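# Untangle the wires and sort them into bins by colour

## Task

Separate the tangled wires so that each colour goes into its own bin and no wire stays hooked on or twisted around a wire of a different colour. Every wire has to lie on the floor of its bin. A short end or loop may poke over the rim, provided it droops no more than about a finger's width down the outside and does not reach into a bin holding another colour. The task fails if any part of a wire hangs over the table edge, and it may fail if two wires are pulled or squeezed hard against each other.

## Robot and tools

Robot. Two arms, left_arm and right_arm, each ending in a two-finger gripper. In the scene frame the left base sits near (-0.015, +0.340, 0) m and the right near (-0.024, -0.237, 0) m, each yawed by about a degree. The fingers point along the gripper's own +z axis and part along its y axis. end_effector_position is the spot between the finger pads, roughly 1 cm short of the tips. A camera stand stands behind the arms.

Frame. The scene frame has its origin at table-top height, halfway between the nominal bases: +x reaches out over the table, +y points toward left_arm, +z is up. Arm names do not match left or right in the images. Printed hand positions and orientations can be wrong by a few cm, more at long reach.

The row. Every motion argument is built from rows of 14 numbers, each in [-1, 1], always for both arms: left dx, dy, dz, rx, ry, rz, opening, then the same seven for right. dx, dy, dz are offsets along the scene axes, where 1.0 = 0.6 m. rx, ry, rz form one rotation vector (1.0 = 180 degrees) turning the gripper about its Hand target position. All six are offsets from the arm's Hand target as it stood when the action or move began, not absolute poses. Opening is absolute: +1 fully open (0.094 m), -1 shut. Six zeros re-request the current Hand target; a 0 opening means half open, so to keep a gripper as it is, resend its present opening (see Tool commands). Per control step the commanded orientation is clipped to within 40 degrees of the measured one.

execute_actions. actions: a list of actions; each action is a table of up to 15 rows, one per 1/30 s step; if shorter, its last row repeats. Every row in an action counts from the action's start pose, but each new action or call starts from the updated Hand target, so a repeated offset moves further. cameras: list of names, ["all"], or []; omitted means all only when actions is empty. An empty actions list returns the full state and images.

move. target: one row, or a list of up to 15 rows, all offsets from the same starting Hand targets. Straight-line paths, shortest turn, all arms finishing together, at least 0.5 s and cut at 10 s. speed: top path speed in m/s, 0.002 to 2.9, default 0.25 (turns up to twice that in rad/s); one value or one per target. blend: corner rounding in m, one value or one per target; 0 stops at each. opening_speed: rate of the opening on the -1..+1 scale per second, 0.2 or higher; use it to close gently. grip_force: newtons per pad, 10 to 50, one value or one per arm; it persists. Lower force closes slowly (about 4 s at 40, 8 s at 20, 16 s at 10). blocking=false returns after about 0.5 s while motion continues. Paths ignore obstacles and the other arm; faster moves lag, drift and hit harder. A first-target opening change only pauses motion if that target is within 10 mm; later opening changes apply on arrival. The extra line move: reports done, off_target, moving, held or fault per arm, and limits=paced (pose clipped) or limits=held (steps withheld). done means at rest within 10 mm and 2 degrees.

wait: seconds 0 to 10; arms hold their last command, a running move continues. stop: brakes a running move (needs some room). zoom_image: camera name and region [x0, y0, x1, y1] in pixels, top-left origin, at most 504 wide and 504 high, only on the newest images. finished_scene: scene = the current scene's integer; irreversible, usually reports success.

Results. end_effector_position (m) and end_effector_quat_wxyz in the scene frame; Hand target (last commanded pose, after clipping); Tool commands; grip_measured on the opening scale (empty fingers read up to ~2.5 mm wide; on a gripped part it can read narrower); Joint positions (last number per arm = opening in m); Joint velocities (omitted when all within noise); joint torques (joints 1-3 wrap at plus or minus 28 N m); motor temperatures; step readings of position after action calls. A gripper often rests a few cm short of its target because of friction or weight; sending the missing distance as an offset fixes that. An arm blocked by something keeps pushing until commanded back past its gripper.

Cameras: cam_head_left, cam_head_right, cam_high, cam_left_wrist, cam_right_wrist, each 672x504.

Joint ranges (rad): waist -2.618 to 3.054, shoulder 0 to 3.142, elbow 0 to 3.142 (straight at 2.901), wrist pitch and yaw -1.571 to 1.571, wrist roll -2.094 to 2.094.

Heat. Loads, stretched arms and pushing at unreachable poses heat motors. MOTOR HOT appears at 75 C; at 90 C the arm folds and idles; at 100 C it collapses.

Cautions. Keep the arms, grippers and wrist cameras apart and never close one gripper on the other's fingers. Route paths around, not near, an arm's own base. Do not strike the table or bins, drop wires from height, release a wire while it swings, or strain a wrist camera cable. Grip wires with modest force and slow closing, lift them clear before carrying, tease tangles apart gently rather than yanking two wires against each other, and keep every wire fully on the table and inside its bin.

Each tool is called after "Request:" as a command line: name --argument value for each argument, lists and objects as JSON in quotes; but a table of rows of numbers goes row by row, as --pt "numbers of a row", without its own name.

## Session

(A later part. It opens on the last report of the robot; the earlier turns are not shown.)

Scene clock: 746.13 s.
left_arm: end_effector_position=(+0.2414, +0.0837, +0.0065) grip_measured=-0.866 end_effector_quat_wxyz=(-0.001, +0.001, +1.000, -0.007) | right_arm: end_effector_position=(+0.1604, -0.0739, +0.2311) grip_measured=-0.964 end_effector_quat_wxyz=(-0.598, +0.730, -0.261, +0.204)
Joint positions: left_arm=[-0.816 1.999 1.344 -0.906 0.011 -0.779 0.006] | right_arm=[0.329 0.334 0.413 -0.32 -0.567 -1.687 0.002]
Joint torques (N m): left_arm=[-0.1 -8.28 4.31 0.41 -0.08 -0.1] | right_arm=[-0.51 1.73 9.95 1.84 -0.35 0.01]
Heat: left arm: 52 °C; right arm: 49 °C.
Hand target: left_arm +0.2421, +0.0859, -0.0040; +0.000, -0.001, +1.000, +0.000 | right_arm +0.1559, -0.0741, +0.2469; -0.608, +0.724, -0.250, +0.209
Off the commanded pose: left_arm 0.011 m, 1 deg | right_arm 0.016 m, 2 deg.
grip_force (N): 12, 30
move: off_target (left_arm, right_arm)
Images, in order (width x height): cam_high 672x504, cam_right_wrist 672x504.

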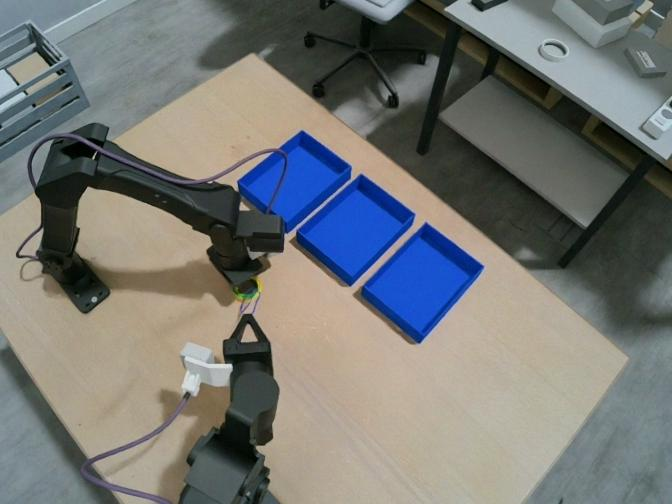

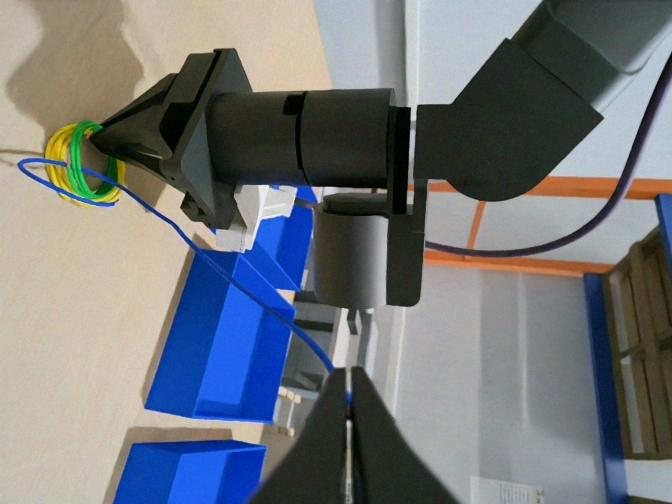

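Request:
move --target '[0.0,0,0,0,0,0,-1,0.0,-0.04,0.1,0,0,0,-1]' --cameras '["cam_right_wrist","cam_high"]' --speed 0.04

Request:
zoom_image --camera "cam_right_wrist" --region '[0, 50, 300, 350]'

Request:
zoom_image --camera "cam_high" --region '[190, 245, 290, 345]'

Scene clock: 763.07 s.
left_arm: end_effector_position=(+0.2414, +0.0837, +0.0065) grip_measured=-0.866 end_effector_quat_wxyz=(-0.001, +0.001, +1.000, -0.007) | right_arm: end_effector_position=(+0.1599, -0.0993, +0.2960) grip_measured=-0.964 end_effector_quat_wxyz=(-0.603, +0.725, -0.258, +0.210)
Joint positions: left_arm=[-0.816 1.999 1.344 -0.906 0.011 -0.779 0.006] | right_arm=[-0.003 0.448 0.691 -0.54 -0.887 -1.797 0.002]
Joint torques (N m): left_arm=[0.08 -8.13 4.26 0.43 -0.06 -0.06] | right_arm=[-0.57 3.1 9.28 1.64 -0.44 0]
Heat: left arm: 52 °C; right arm: 49 °C.
Hand target: left_arm +0.2421, +0.0859, -0.0040; +0.000, -0.001, +1.000, +0.000 | right_arm +0.1559, -0.0982, +0.3070; -0.608, +0.724, -0.250, +0.209
Off the commanded pose: left_arm 0.011 m, 1 deg | right_arm 0.012 m, 1 deg.
grip_force (N): 12, 30
move: off_target (left_arm, right_arm)
Images, in order (width x height): cam_high 672x504, cam_right_wrist 672x504.

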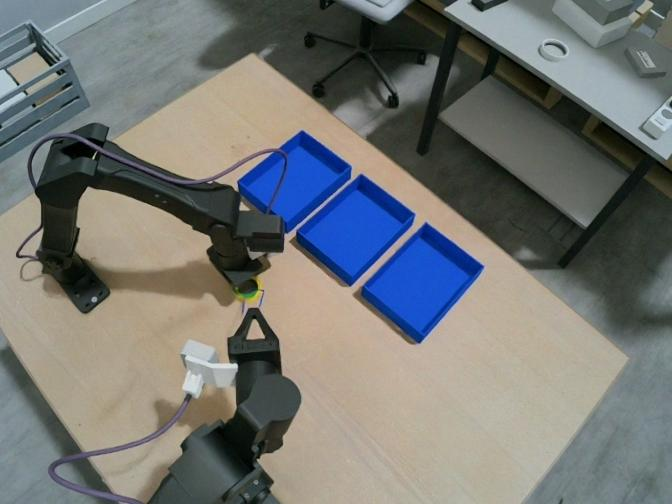

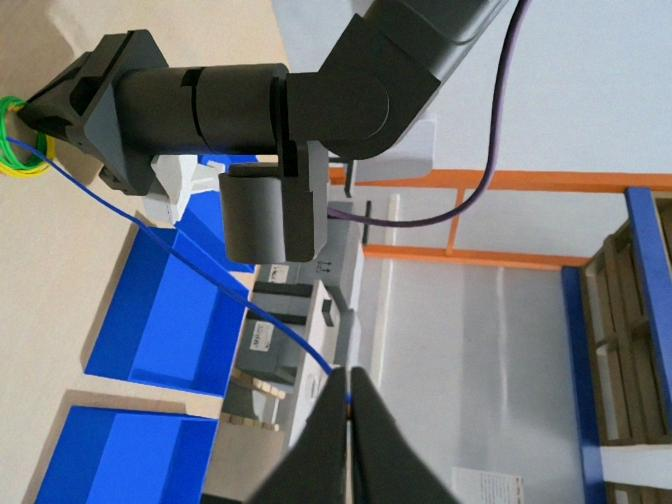

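Scaled by 1.680 from the camera's 672x504 image, which has a finer 960x720 frame.

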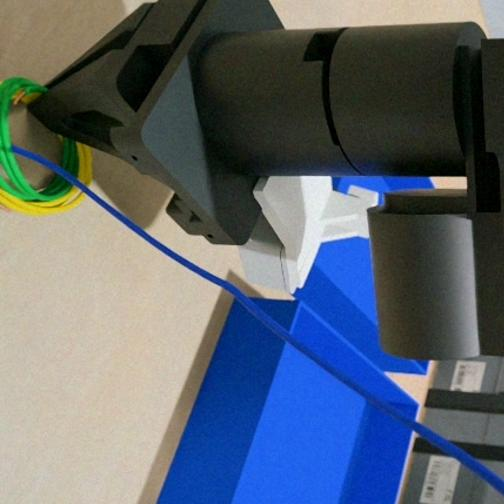

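Scaled by 5.040 from the camera's 672x504 image, which has a finer 960x720 frame.

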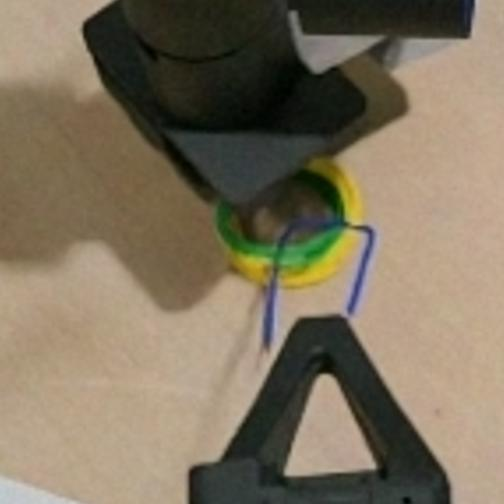

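Request:
move --target '[0.0,0,0,0,0,0,-1,0.0,0.0,0.1,0,0,0,-1]' --cameras '["cam_right_wrist","cam_high","cam_left_wrist"]' --speed 0.04

Request:
zoom_image --camera "cam_right_wrist" --region '[0, 0, 300, 350]'

Request:
zoom_image --camera "cam_high" --region '[190, 245, 290, 345]'

Scene clock: 779.17 s.
left_arm: end_effector_position=(+0.2414, +0.0837, +0.0065) grip_measured=-0.866 end_effector_quat_wxyz=(-0.001, +0.001, +1.000, -0.007) | right_arm: end_effector_position=(+0.1603, -0.0992, +0.3589) grip_measured=-0.964 end_effector_quat_wxyz=(-0.604, +0.725, -0.255, +0.212)
Joint positions: left_arm=[-0.816 1.999 1.344 -0.906 0.011 -0.779 0.006] | right_arm=[-0.003 0.588 0.968 -0.67 -0.887 -1.798 0.002]
Joint torques (N m): left_arm=[-0.01 -8.2 4.19 0.49 -0.11 -0.06] | right_arm=[-0.58 2.88 8.5 1.64 -0.45 0]
Heat: left arm: 52 °C; right arm: 49 °C.
Hand target: left_arm +0.2421, +0.0859, -0.0040; +0.000, -0.001, +1.000, +0.000 | right_arm +0.1559, -0.0982, +0.3669; -0.608, +0.724, -0.250, +0.209
Off the commanded pose: left_arm 0.011 m, 1 deg | right_arm 0.009 m, 1 deg.
grip_force (N): 12, 30
move: off_target (left_arm)
Images, in order (width x height): cam_high 672x504, cam_left_wrist 672x504, cam_right_wrist 672x504.

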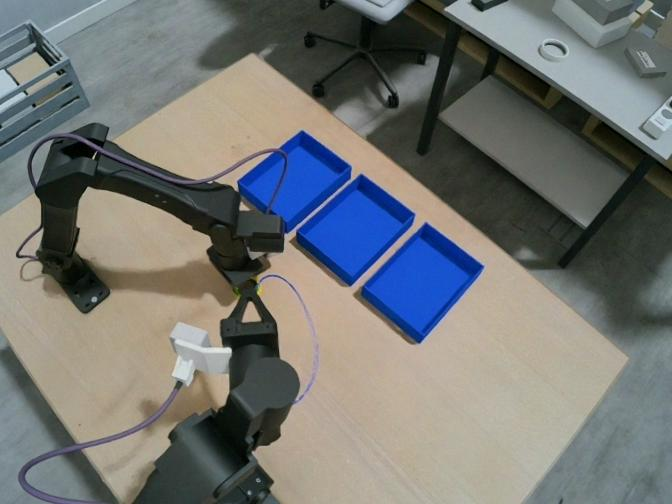

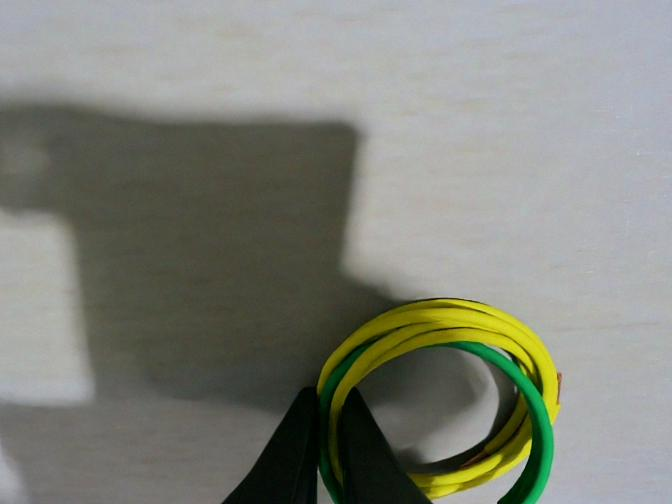

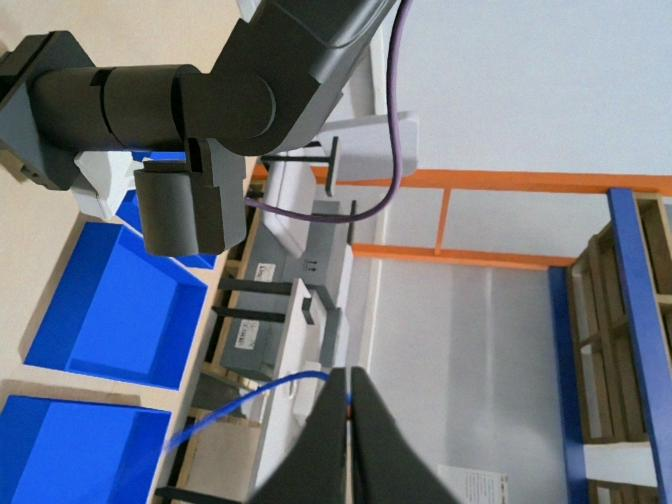

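Scaled by 1.440 from the camera's 672x504 image, which has a finer 960x720 frame.

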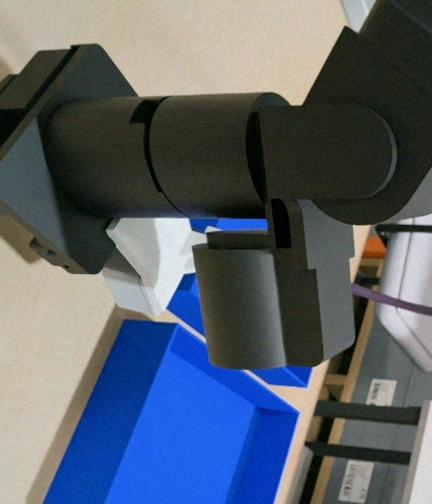

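Scaled by 5.040 from the camera's 672x504 image, which has a finer 960x720 frame.

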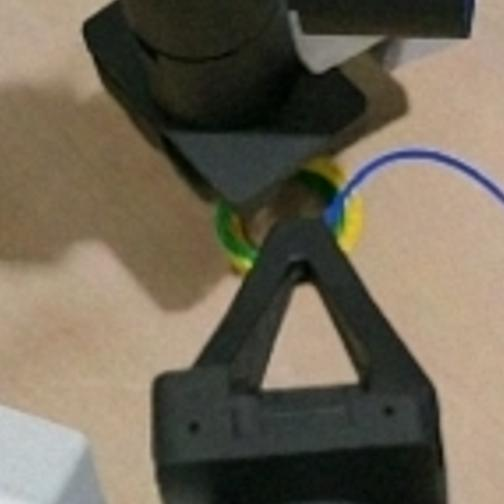

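Request:
wait --seconds 1 --cameras '["cam_head_left","cam_high","cam_right_wrist"]'

Scene clock: 788.33 s.
left_arm: end_effector_position=(+0.2414, +0.0837, +0.0065) grip_measured=-0.866 end_effector_quat_wxyz=(-0.001, +0.001, +1.000, -0.007) | right_arm: end_effector_position=(+0.1603, -0.0992, +0.3587) grip_measured=-0.964 end_effector_quat_wxyz=(-0.604, +0.725, -0.256, +0.212)
Joint positions: left_arm=[-0.816 1.999 1.344 -0.906 0.011 -0.779 0.006] | right_arm=[-0.003 0.588 0.968 -0.67 -0.887 -1.798 0.002]
Joint torques (N m): left_arm=[-0.02 -8.1 4.26 0.47 -0.05 -0.08] | right_arm=[-0.57 2.89 8.5 1.62 -0.45 0.01]
Heat: left arm: 52 °C; right arm: 49 °C.
Hand target: left_arm +0.2421, +0.0859, -0.0040; +0.000, -0.001, +1.000, +0.000 | right_arm +0.1559, -0.0982, +0.3669; -0.608, +0.724, -0.250, +0.209
Tool commands: left_gripper/opening=-1.0 right_gripper/opening=-1.0
Off the commanded pose: left_arm 0.011 m, 1 deg | right_arm 0.009 m, 1 deg.
grip_force (N): 12, 30
wait: 1.00 s; at rest from the start
Images, in order (width x height): cam_head_left 672x504, cam_high 672x504, cam_right_wrist 672x504.

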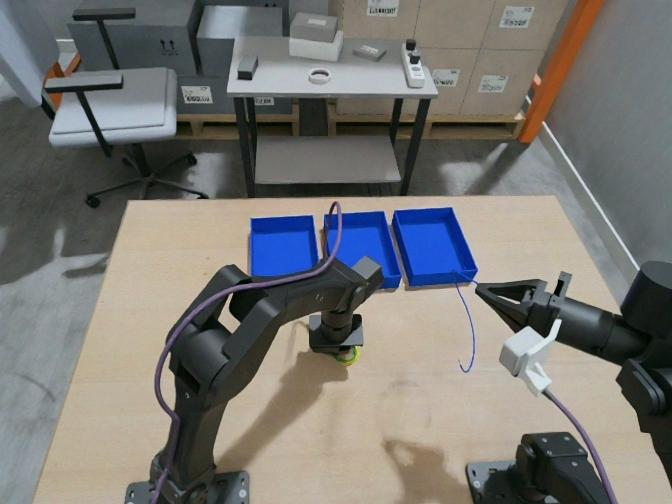

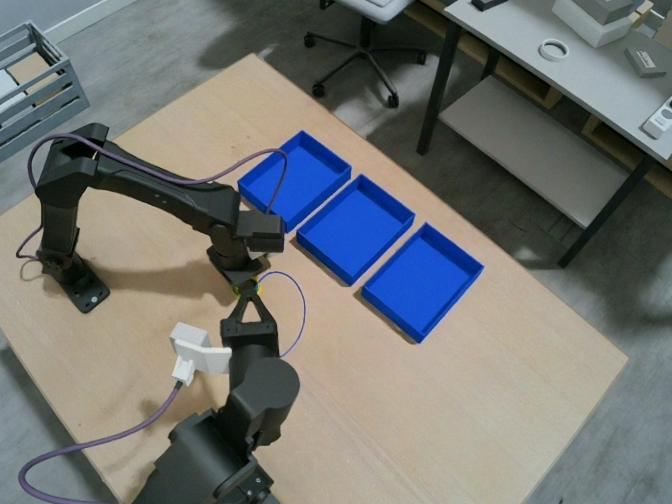

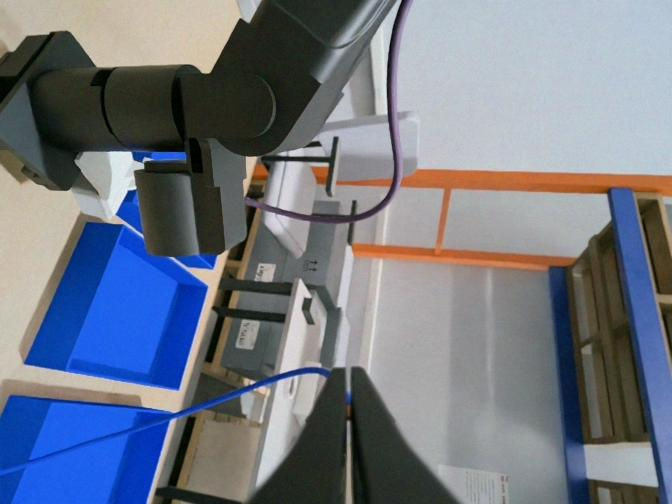

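Request:
move --pt "0 0 0 0 0 0 -1 0.1 -0.086 0.17 -0.044 0.09 -0.14 -1" --pt "0 0 0 0 0 0 -1 0.523 -0.17 0.17 -0.088 0.181 -0.28 -1" --cameras '["all"]' --speed 0.12 --blend '[0.04,0]'

Scene clock: 837.87 s.
left_arm: end_effector_position=(+0.2414, +0.0837, +0.0065) grip_measured=-0.866 end_effector_quat_wxyz=(-0.001, +0.001, +1.000, -0.007) | right_arm: end_effector_position=(+0.4664, -0.1983, +0.4644) grip_measured=-0.964 end_effector_quat_wxyz=(-0.385, +0.605, -0.591, +0.370)
Joint positions: left_arm=[-0.816 1.999 1.344 -0.906 0.011 -0.779 0.006] | right_arm=[0.112 2.039 2.843 -1.25 0.063 -1.532 0.002]
Joint torques (N m): left_arm=[-0.12 -8.24 4.15 0.47 -0.09 -0.07] | right_arm=[-0.05 -7.23 6.19 2.12 0.07 0.1]
Heat: left arm: 52 °C; right arm: 48 °C.
Hand target: left_arm +0.2421, +0.0859, -0.0040; +0.000, -0.001, +1.000, +0.000 | right_arm +0.4698, -0.2000, +0.4689; -0.270, +0.652, -0.654, +0.270
Off the commanded pose: left_arm 0.011 m, 1 deg | right_arm 0.006 m, 20 deg.
elbow stopped short (right arm): the move would have taken joint 3 (elbow) straighter than the controller allows.
grip_force (N): 12, 30
move: off_target (left_arm, right_arm)

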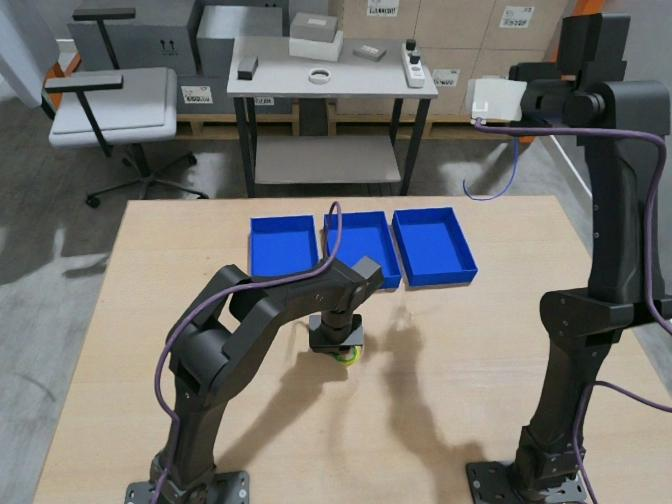

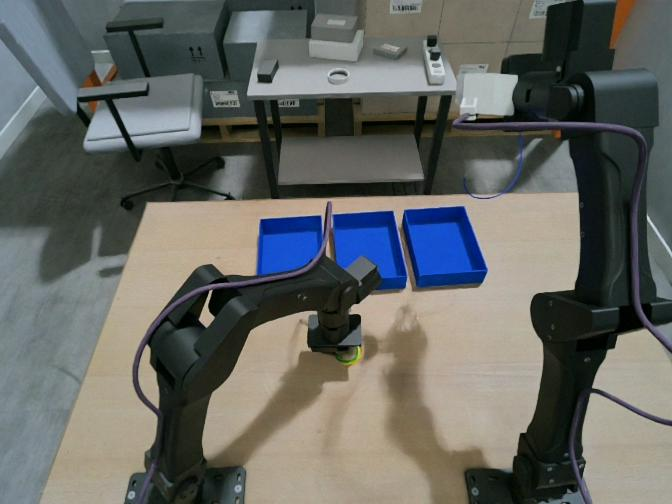

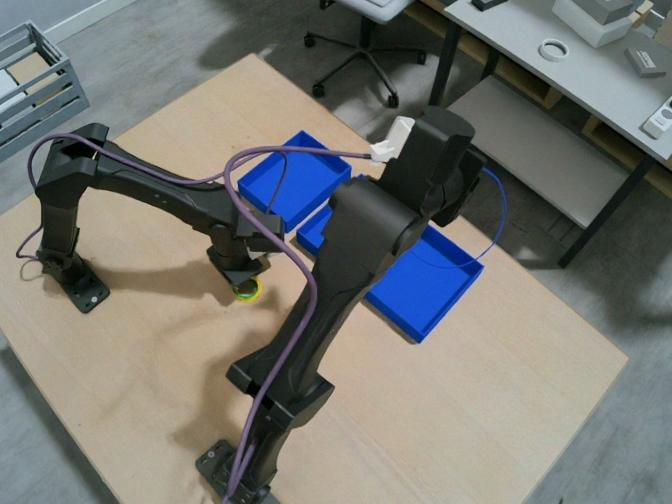

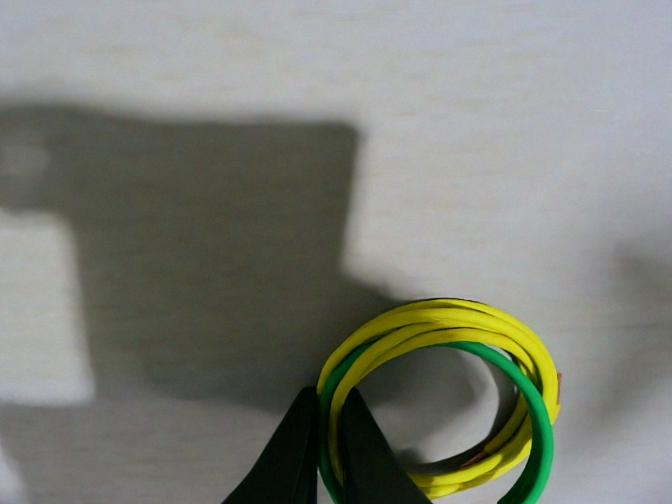

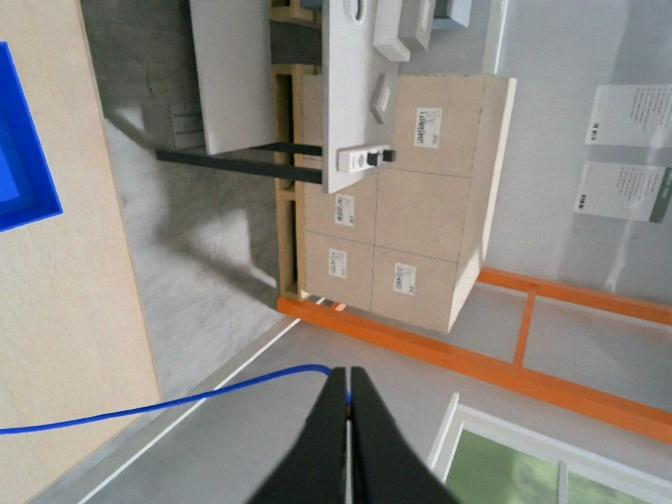

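Request:
move --target '[0,0,0,0,0,0,-1,-0.07,0.0,-0.3,0,0,0,-1]' --cameras '["cam_head_left","cam_head_right","cam_high","cam_right_wrist"]' --speed 0.12

Request:
zoom_image --camera "cam_head_left" --region '[380, 120, 580, 320]'

Request:
zoom_image --camera "cam_high" --region '[340, 120, 560, 350]'

Scene clock: 855.23 s.
left_arm: end_effector_position=(+0.2414, +0.0837, +0.0065) grip_measured=-0.866 end_effector_quat_wxyz=(-0.001, +0.001, +1.000, -0.007) | right_arm: end_effector_position=(+0.4339, -0.2015, +0.2798) grip_measured=-0.964 end_effector_quat_wxyz=(-0.261, +0.658, -0.656, +0.263)
Joint positions: left_arm=[-0.816 1.999 1.344 -0.906 0.011 -0.779 0.006] | right_arm=[0.116 1.678 1.763 -0.899 0.073 -1.499 0.002]
Joint torques (N m): left_arm=[0.01 -8.18 4.3 0.48 -0.1 -0.08] | right_arm=[0.59 -10.17 5.29 1.74 0.08 0.11]
Heat: left arm: 51 °C; right arm: 48 °C.
Hand target: left_arm +0.2421, +0.0859, -0.0040; +0.000, -0.001, +1.000, +0.000 | right_arm +0.4278, -0.2001, +0.2890; -0.270, +0.652, -0.655, +0.270
Off the commanded pose: left_arm 0.011 m, 1 deg | right_arm 0.011 m, 1 deg.
grip_force (N): 12, 30
move: off_target (left_arm, right_arm)
Images, in order (width x height): cam_head_left 672x504, cam_head_right 672x504, cam_high 672x504, cam_right_wrist 672x504.

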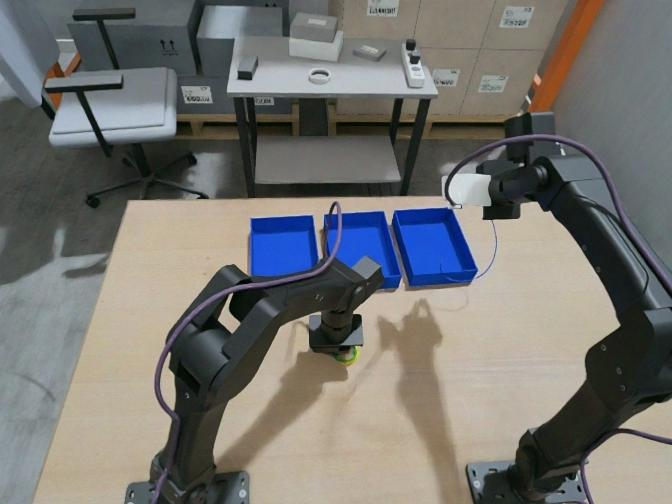

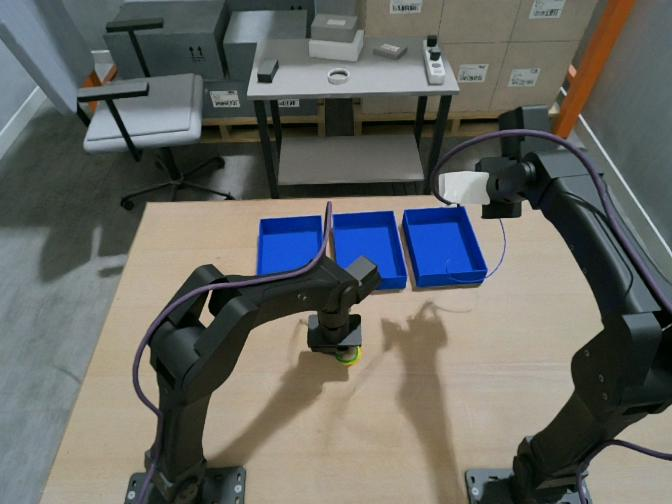

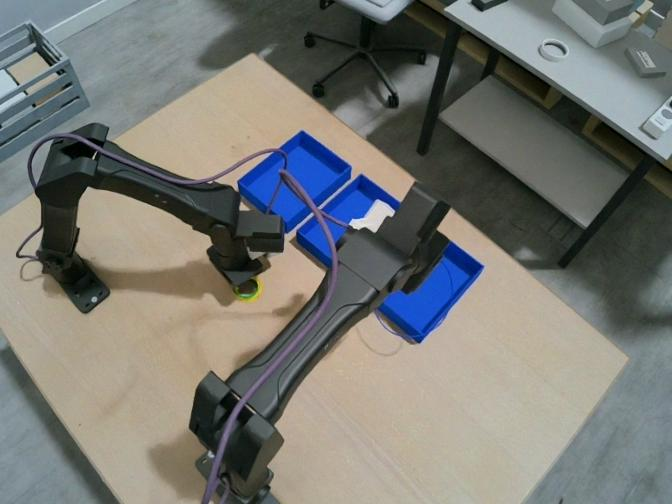

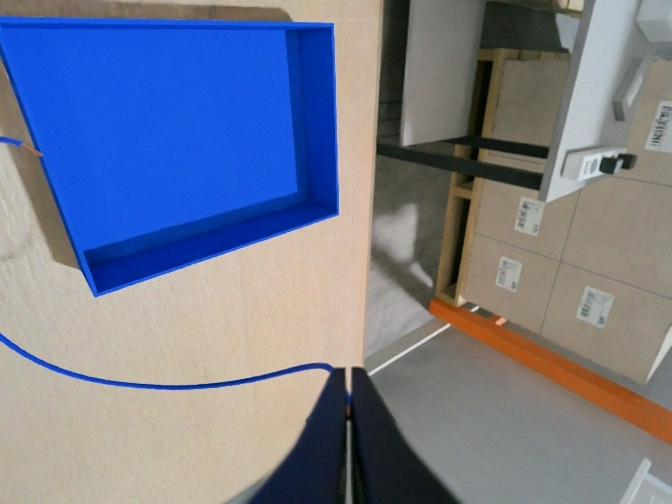

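Scaled by 2.520 from the camera's 672x504 image, which has a finer 960x720 frame.

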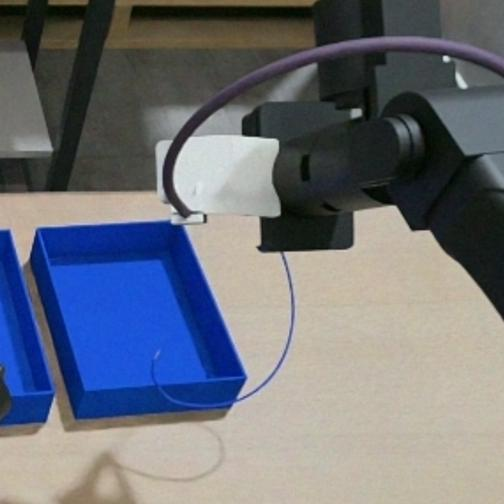

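Scaled by 2.191 from the camera's 672x504 image, which has a finer 960x720 frame.

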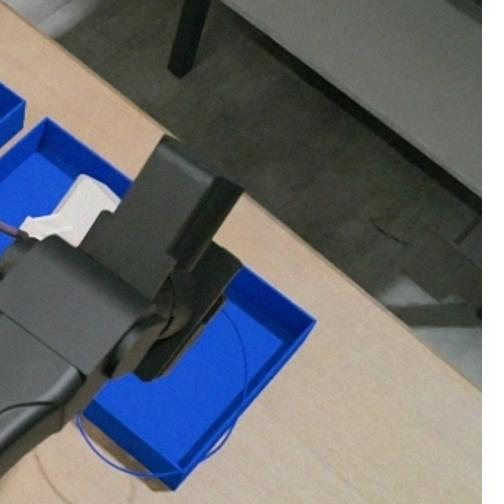

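Request:
move --pt "0 0 0 0 0 0 -1 0.12 0.065 0.0 0 0 0 -1" --pt "0 0 0 0 0 0 -1 0.12 0.065 -0.2 0 0 0 -1" --cameras '["cam_head_left","cam_high","cam_right_wrist"]' --speed 0.1 --blend '[0.02,0]'

Request:
zoom_image --camera "cam_head_left" --region '[380, 150, 540, 310]'

Request:
zoom_image --camera "cam_high" --region '[340, 180, 520, 360]'

Scene clock: 874.03 s.
left_arm: end_effector_position=(+0.2414, +0.0837, +0.0065) grip_measured=-0.866 end_effector_quat_wxyz=(-0.001, +0.001, +1.000, -0.007) | right_arm: end_effector_position=(+0.5038, -0.1621, +0.1539) grip_measured=-0.964 end_effector_quat_wxyz=(-0.258, +0.659, -0.656, +0.261)
Joint positions: left_arm=[-0.816 1.999 1.344 -0.906 0.011 -0.779 0.006] | right_arm=[0.194 1.932 1.579 -0.474 0.126 -1.443 0.002]
Joint torques (N m): left_arm=[-0.1 -8.21 4.21 0.47 -0.05 -0.01] | right_arm=[0.47 -13.31 5.55 1.71 0.1 0.1]
Heat: left arm: 51 °C; right arm: 47 °C.
Hand target: left_arm +0.2421, +0.0859, -0.0040; +0.000, -0.001, +1.000, +0.000 | right_arm +0.4997, -0.1610, +0.1688; -0.270, +0.652, -0.654, +0.270
Off the commanded pose: left_arm 0.011 m, 1 deg | right_arm 0.016 m, 2 deg.
grip_force (N): 12, 30
move: off_target (left_arm, right_arm)
Images, in order (width x height): cam_head_left 672x504, cam_high 672x504, cam_right_wrist 672x504.

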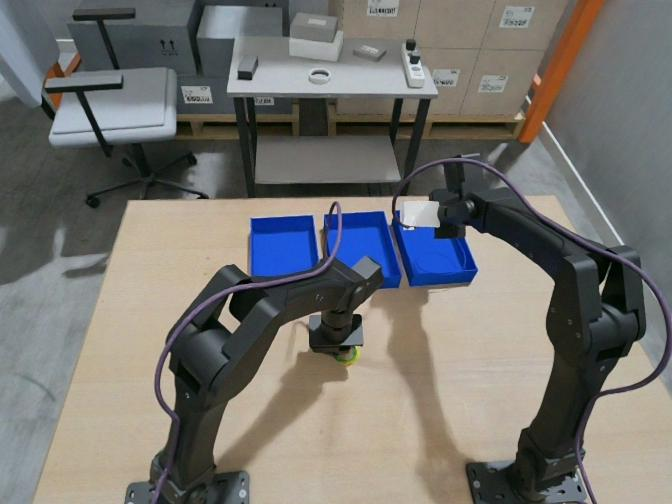

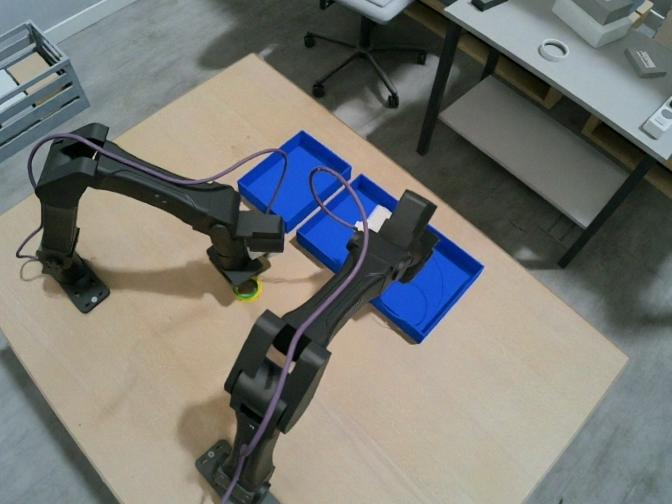

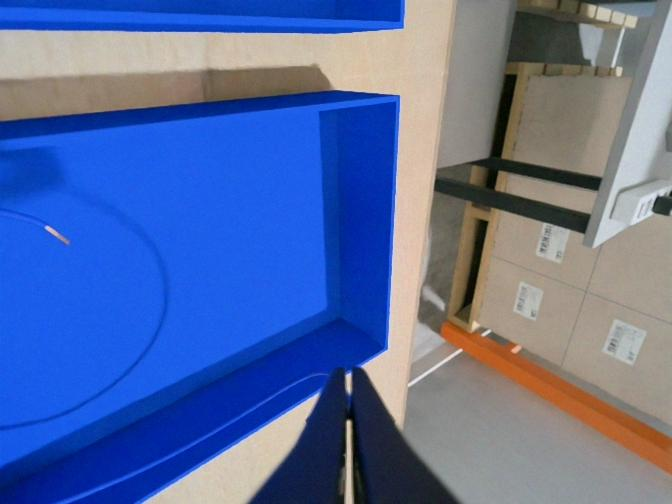

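Scaled by 3.150 from the camera's 672x504 image, which has a finer 960x720 frame.

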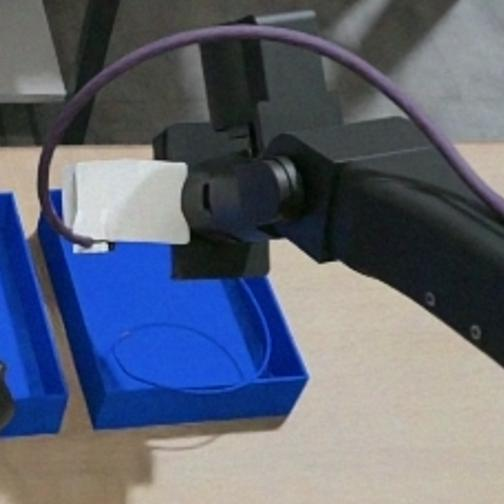

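Scaled by 2.800 from the camera's 672x504 image, which has a finer 960x720 frame.

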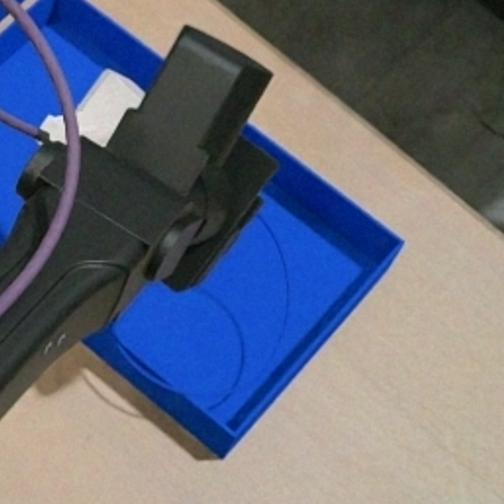

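Request:
move --target '[0,0,0,0,0,0,-1,0.03,0.0,-0.155,0,0,0,-1]' --cameras '["cam_head_left","cam_high","cam_right_wrist"]' --speed 0.06

Request:
zoom_image --camera "cam_head_left" --region '[380, 150, 540, 310]'

Request:
zoom_image --camera "cam_high" --region '[340, 180, 520, 360]'

Scene clock: 887.03 s.
left_arm: end_effector_position=(+0.2414, +0.0837, +0.0065) grip_measured=-0.866 end_effector_quat_wxyz=(-0.001, +0.001, +1.000, -0.007) | right_arm: end_effector_position=(+0.5208, -0.1590, +0.0913) grip_measured=-0.964 end_effector_quat_wxyz=(-0.281, +0.650, -0.649, +0.277)
Joint positions: left_arm=[-0.816 1.999 1.344 -0.906 0.011 -0.779 0.006] | right_arm=[0.194 2.024 1.412 -0.156 0.126 -1.443 0.002]
Joint torques (N m): left_arm=[0.06 -8.32 4.16 0.41 -0.09 -0.08] | right_arm=[-0.13 -8.85 5.29 1.81 0.04 0.03]
Motor temperatures (°C): left_arm=[33 51 47 33 32 33 35] | right_arm=[31 45 45 47 34 32 35]
Heat: left arm: 51 °C; right arm: 47 °C.
Hand target: left_arm +0.2421, +0.0859, -0.0040; +0.000, -0.001, +1.000, +0.000 | right_arm +0.5178, -0.1610, +0.0759; -0.270, +0.652, -0.654, +0.270
Off the commanded pose: left_arm 0.011 m, 1 deg | right_arm 0.016 m, 2 deg.
grip_force (N): 12, 30
move: off_target (left_arm, right_arm)
Images, in order (width x height): cam_head_left 672x504, cam_high 672x504, cam_right_wrist 672x504.

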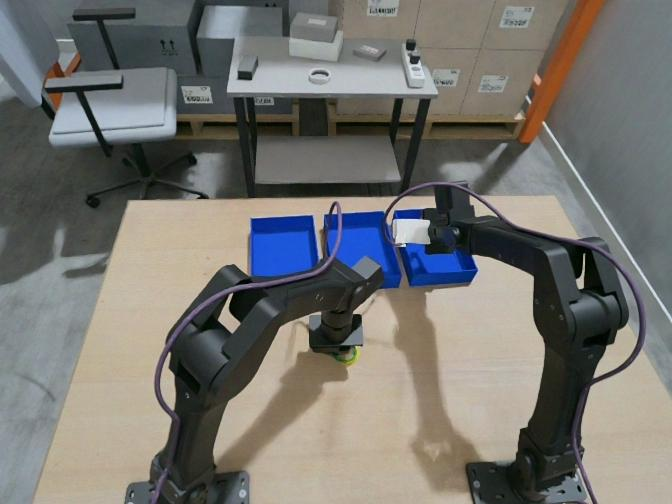

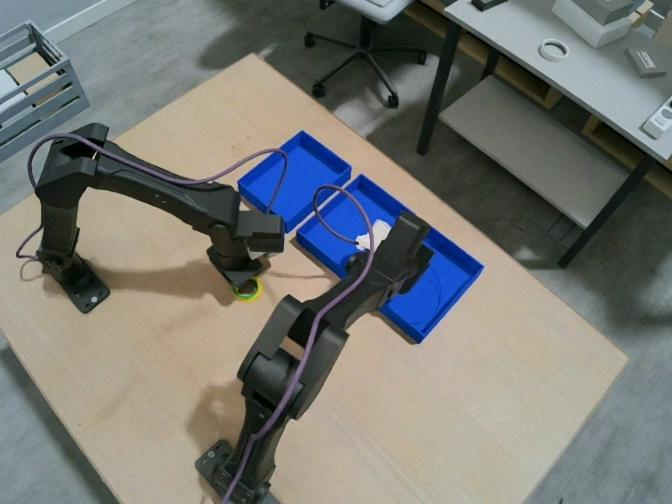

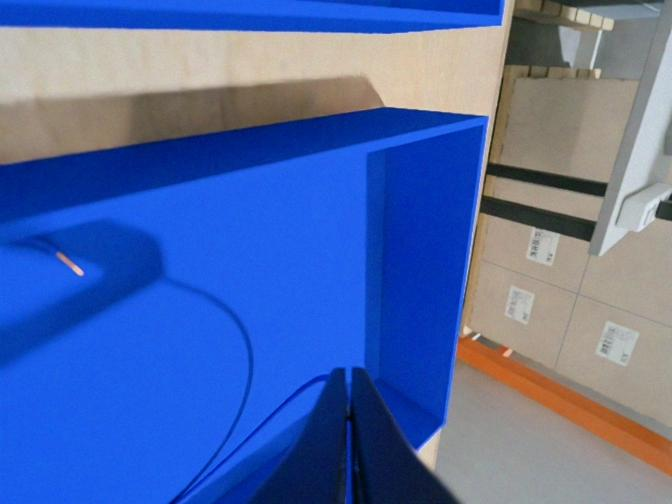

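Scaled by 3.150 from the camera's 672x504 image, which has a finer 960x720 frame.

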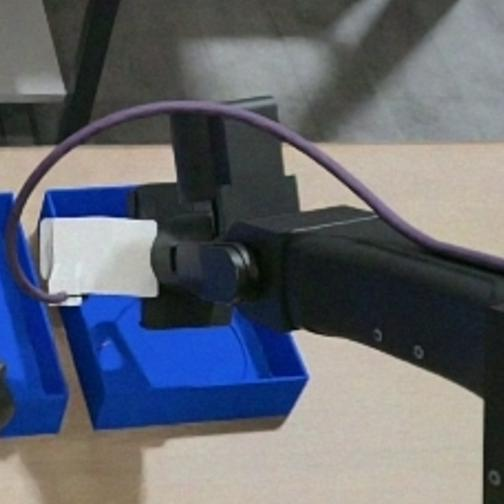

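Scaled by 2.800 from the camera's 672x504 image, which has a finer 960x720 frame.

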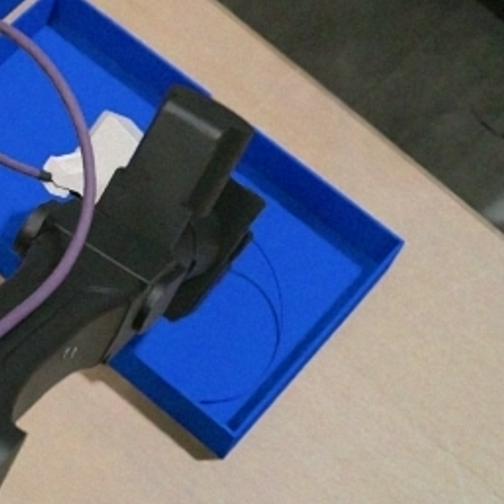

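Request:
move --pt "0 0 0 0 0 0 -1 0.01 0.0 -0.06 0 0 0 -1" --pt "0 0 0 0 0 0 -1 0.01 0.0 -0.06 0 0 0 -0.7" --cameras '["cam_head_left","cam_right_wrist"]' --speed 0.06 --opening_speed 0.3

Request:
zoom_image --camera "cam_head_left" --region '[380, 150, 540, 310]'

Scene clock: 903.77 s.
left_arm: end_effector_position=(+0.2414, +0.0837, +0.0065) grip_measured=-0.866 end_effector_quat_wxyz=(-0.001, +0.001, +1.000, -0.007) | right_arm: end_effector_position=(+0.5281, -0.1576, +0.0568) grip_measured=-0.701 end_effector_quat_wxyz=(-0.282, +0.650, -0.649, +0.278)
Joint positions: left_arm=[-0.816 1.999 1.344 -0.906 0.011 -0.779 0.006] | right_arm=[0.194 2.103 1.38 -0.042 0.126 -1.443 0.014]
Joint torques (N m): left_arm=[0.08 -8.35 4.31 0.47 -0.06 -0.02] | right_arm=[-0.32 -9.09 4.98 1.8 0.02 0.02]
Heat: left arm: 51 °C; right arm: 46 °C.
Hand target: left_arm +0.2421, +0.0859, -0.0040; +0.000, -0.001, +1.000, +0.000 | right_arm +0.5238, -0.1610, +0.0398; -0.270, +0.652, -0.654, +0.270
Off the commanded pose: left_arm 0.011 m, 1 deg | right_arm 0.018 m, 2 deg.
grip_force (N): 12, 30
move: off_target (left_arm, right_arm); target 2's new opening was sent with right_arm's hand 0.018 m and 2 deg from that target
Images, in order (width x height): cam_head_left 672x504, cam_right_wrist 672x504.

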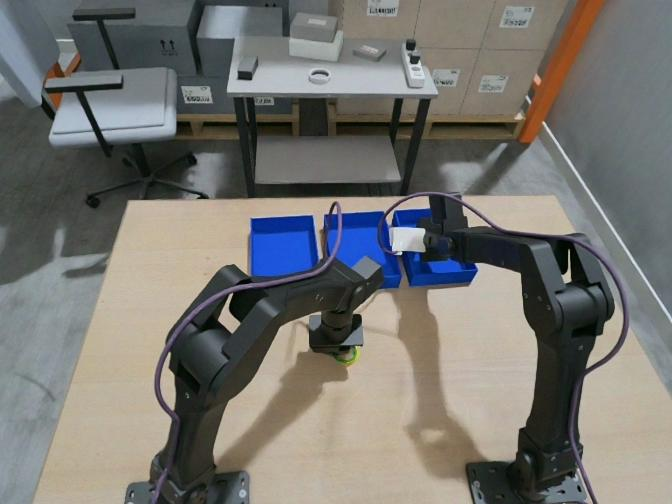

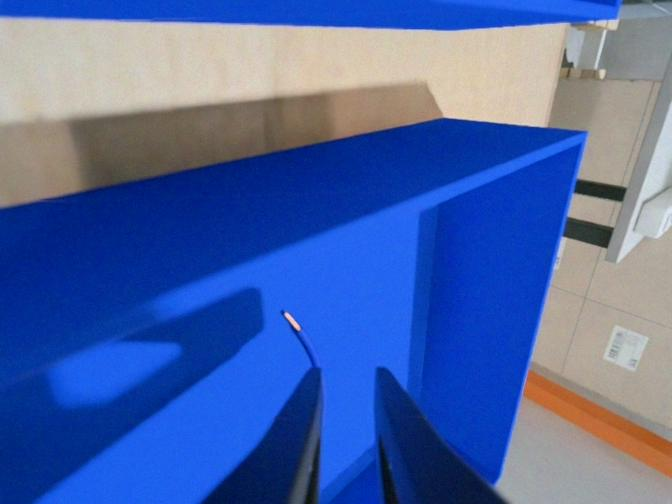

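Scaled by 3.150 from the camera's 672x504 image, which has a finer 960x720 frame.

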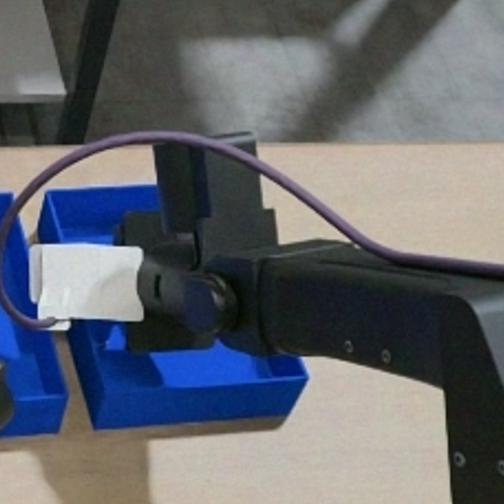

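Request:
move --pt "0 0 0 0 0 0 -1 -0.10 0.0 0.13 0 0 0 -0.6" --pt "0 0 0 0 0 0 -1 -0.45 0 0.3 0.0 0 0 -0.6" --cameras '["cam_head_left","cam_high","cam_right_wrist"]' --speed '[0.08,0.2]' --blend '[0.02,0]'

Request:
zoom_image --camera "cam_head_left" --region '[380, 180, 500, 300]'

Request:
zoom_image --camera "cam_high" --region '[340, 200, 500, 360]'

Scene clock: 916.33 s.
left_arm: end_effector_position=(+0.2414, +0.0837, +0.0065) grip_measured=-0.866 end_effector_quat_wxyz=(-0.001, +0.001, +1.000, -0.007) | right_arm: end_effector_position=(+0.2565, -0.1598, +0.2192) grip_measured=-0.601 end_effector_quat_wxyz=(-0.272, +0.655, -0.652, +0.269)
Joint positions: left_arm=[-0.816 1.999 1.344 -0.906 0.011 -0.779 0.006] | right_arm=[0.47 1.004 0.994 -0.827 0.312 -1.238 0.019]
Joint torques (N m): left_arm=[0.13 -8.12 4.41 0.48 -0.09 -0.05] | right_arm=[0.57 -1.85 6.8 1.45 0.22 0.11]
Heat: left arm: 51 °C; right arm: 46 °C.
Hand target: left_arm +0.2421, +0.0859, -0.0040; +0.000, -0.001, +1.000, +0.000 | right_arm +0.2538, -0.1610, +0.2200; -0.270, +0.652, -0.654, +0.270
Off the commanded pose: left_arm 0.011 m, 1 deg | right_arm 0.003 m, 0 deg.
grip_force (N): 12, 30
move: off_target (left_arm)
Images, in order (width x height): cam_head_left 672x504, cam_high 672x504, cam_right_wrist 672x504.

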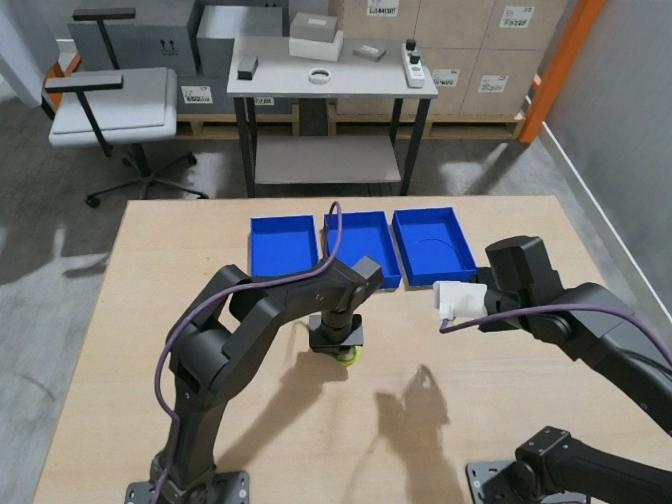

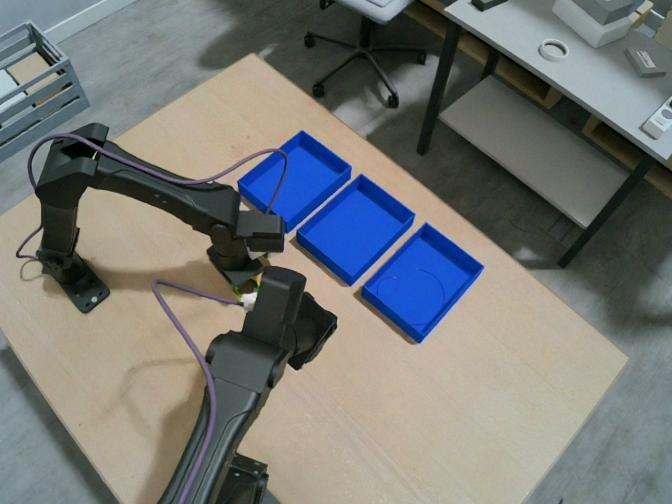

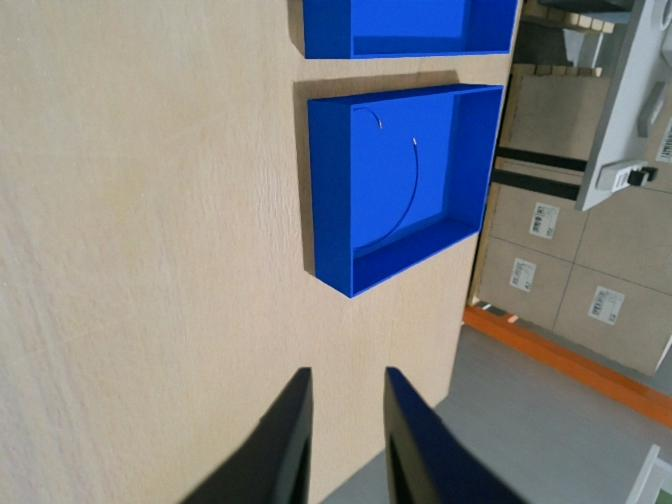

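Scaled by 4.200 from the camera's 672x504 image, which has a finer 960x720 frame.

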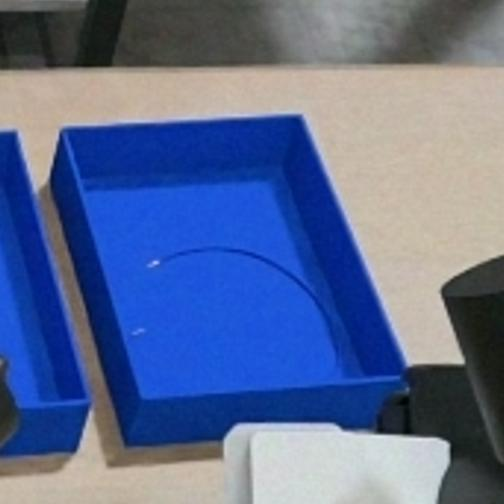

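Scaled by 3.150 from the camera's 672x504 image, which has a finer 960x720 frame.

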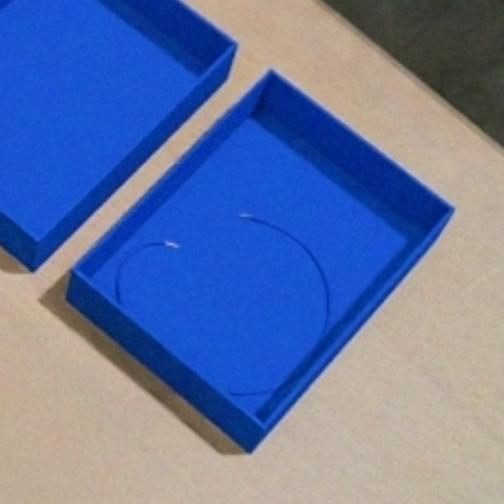

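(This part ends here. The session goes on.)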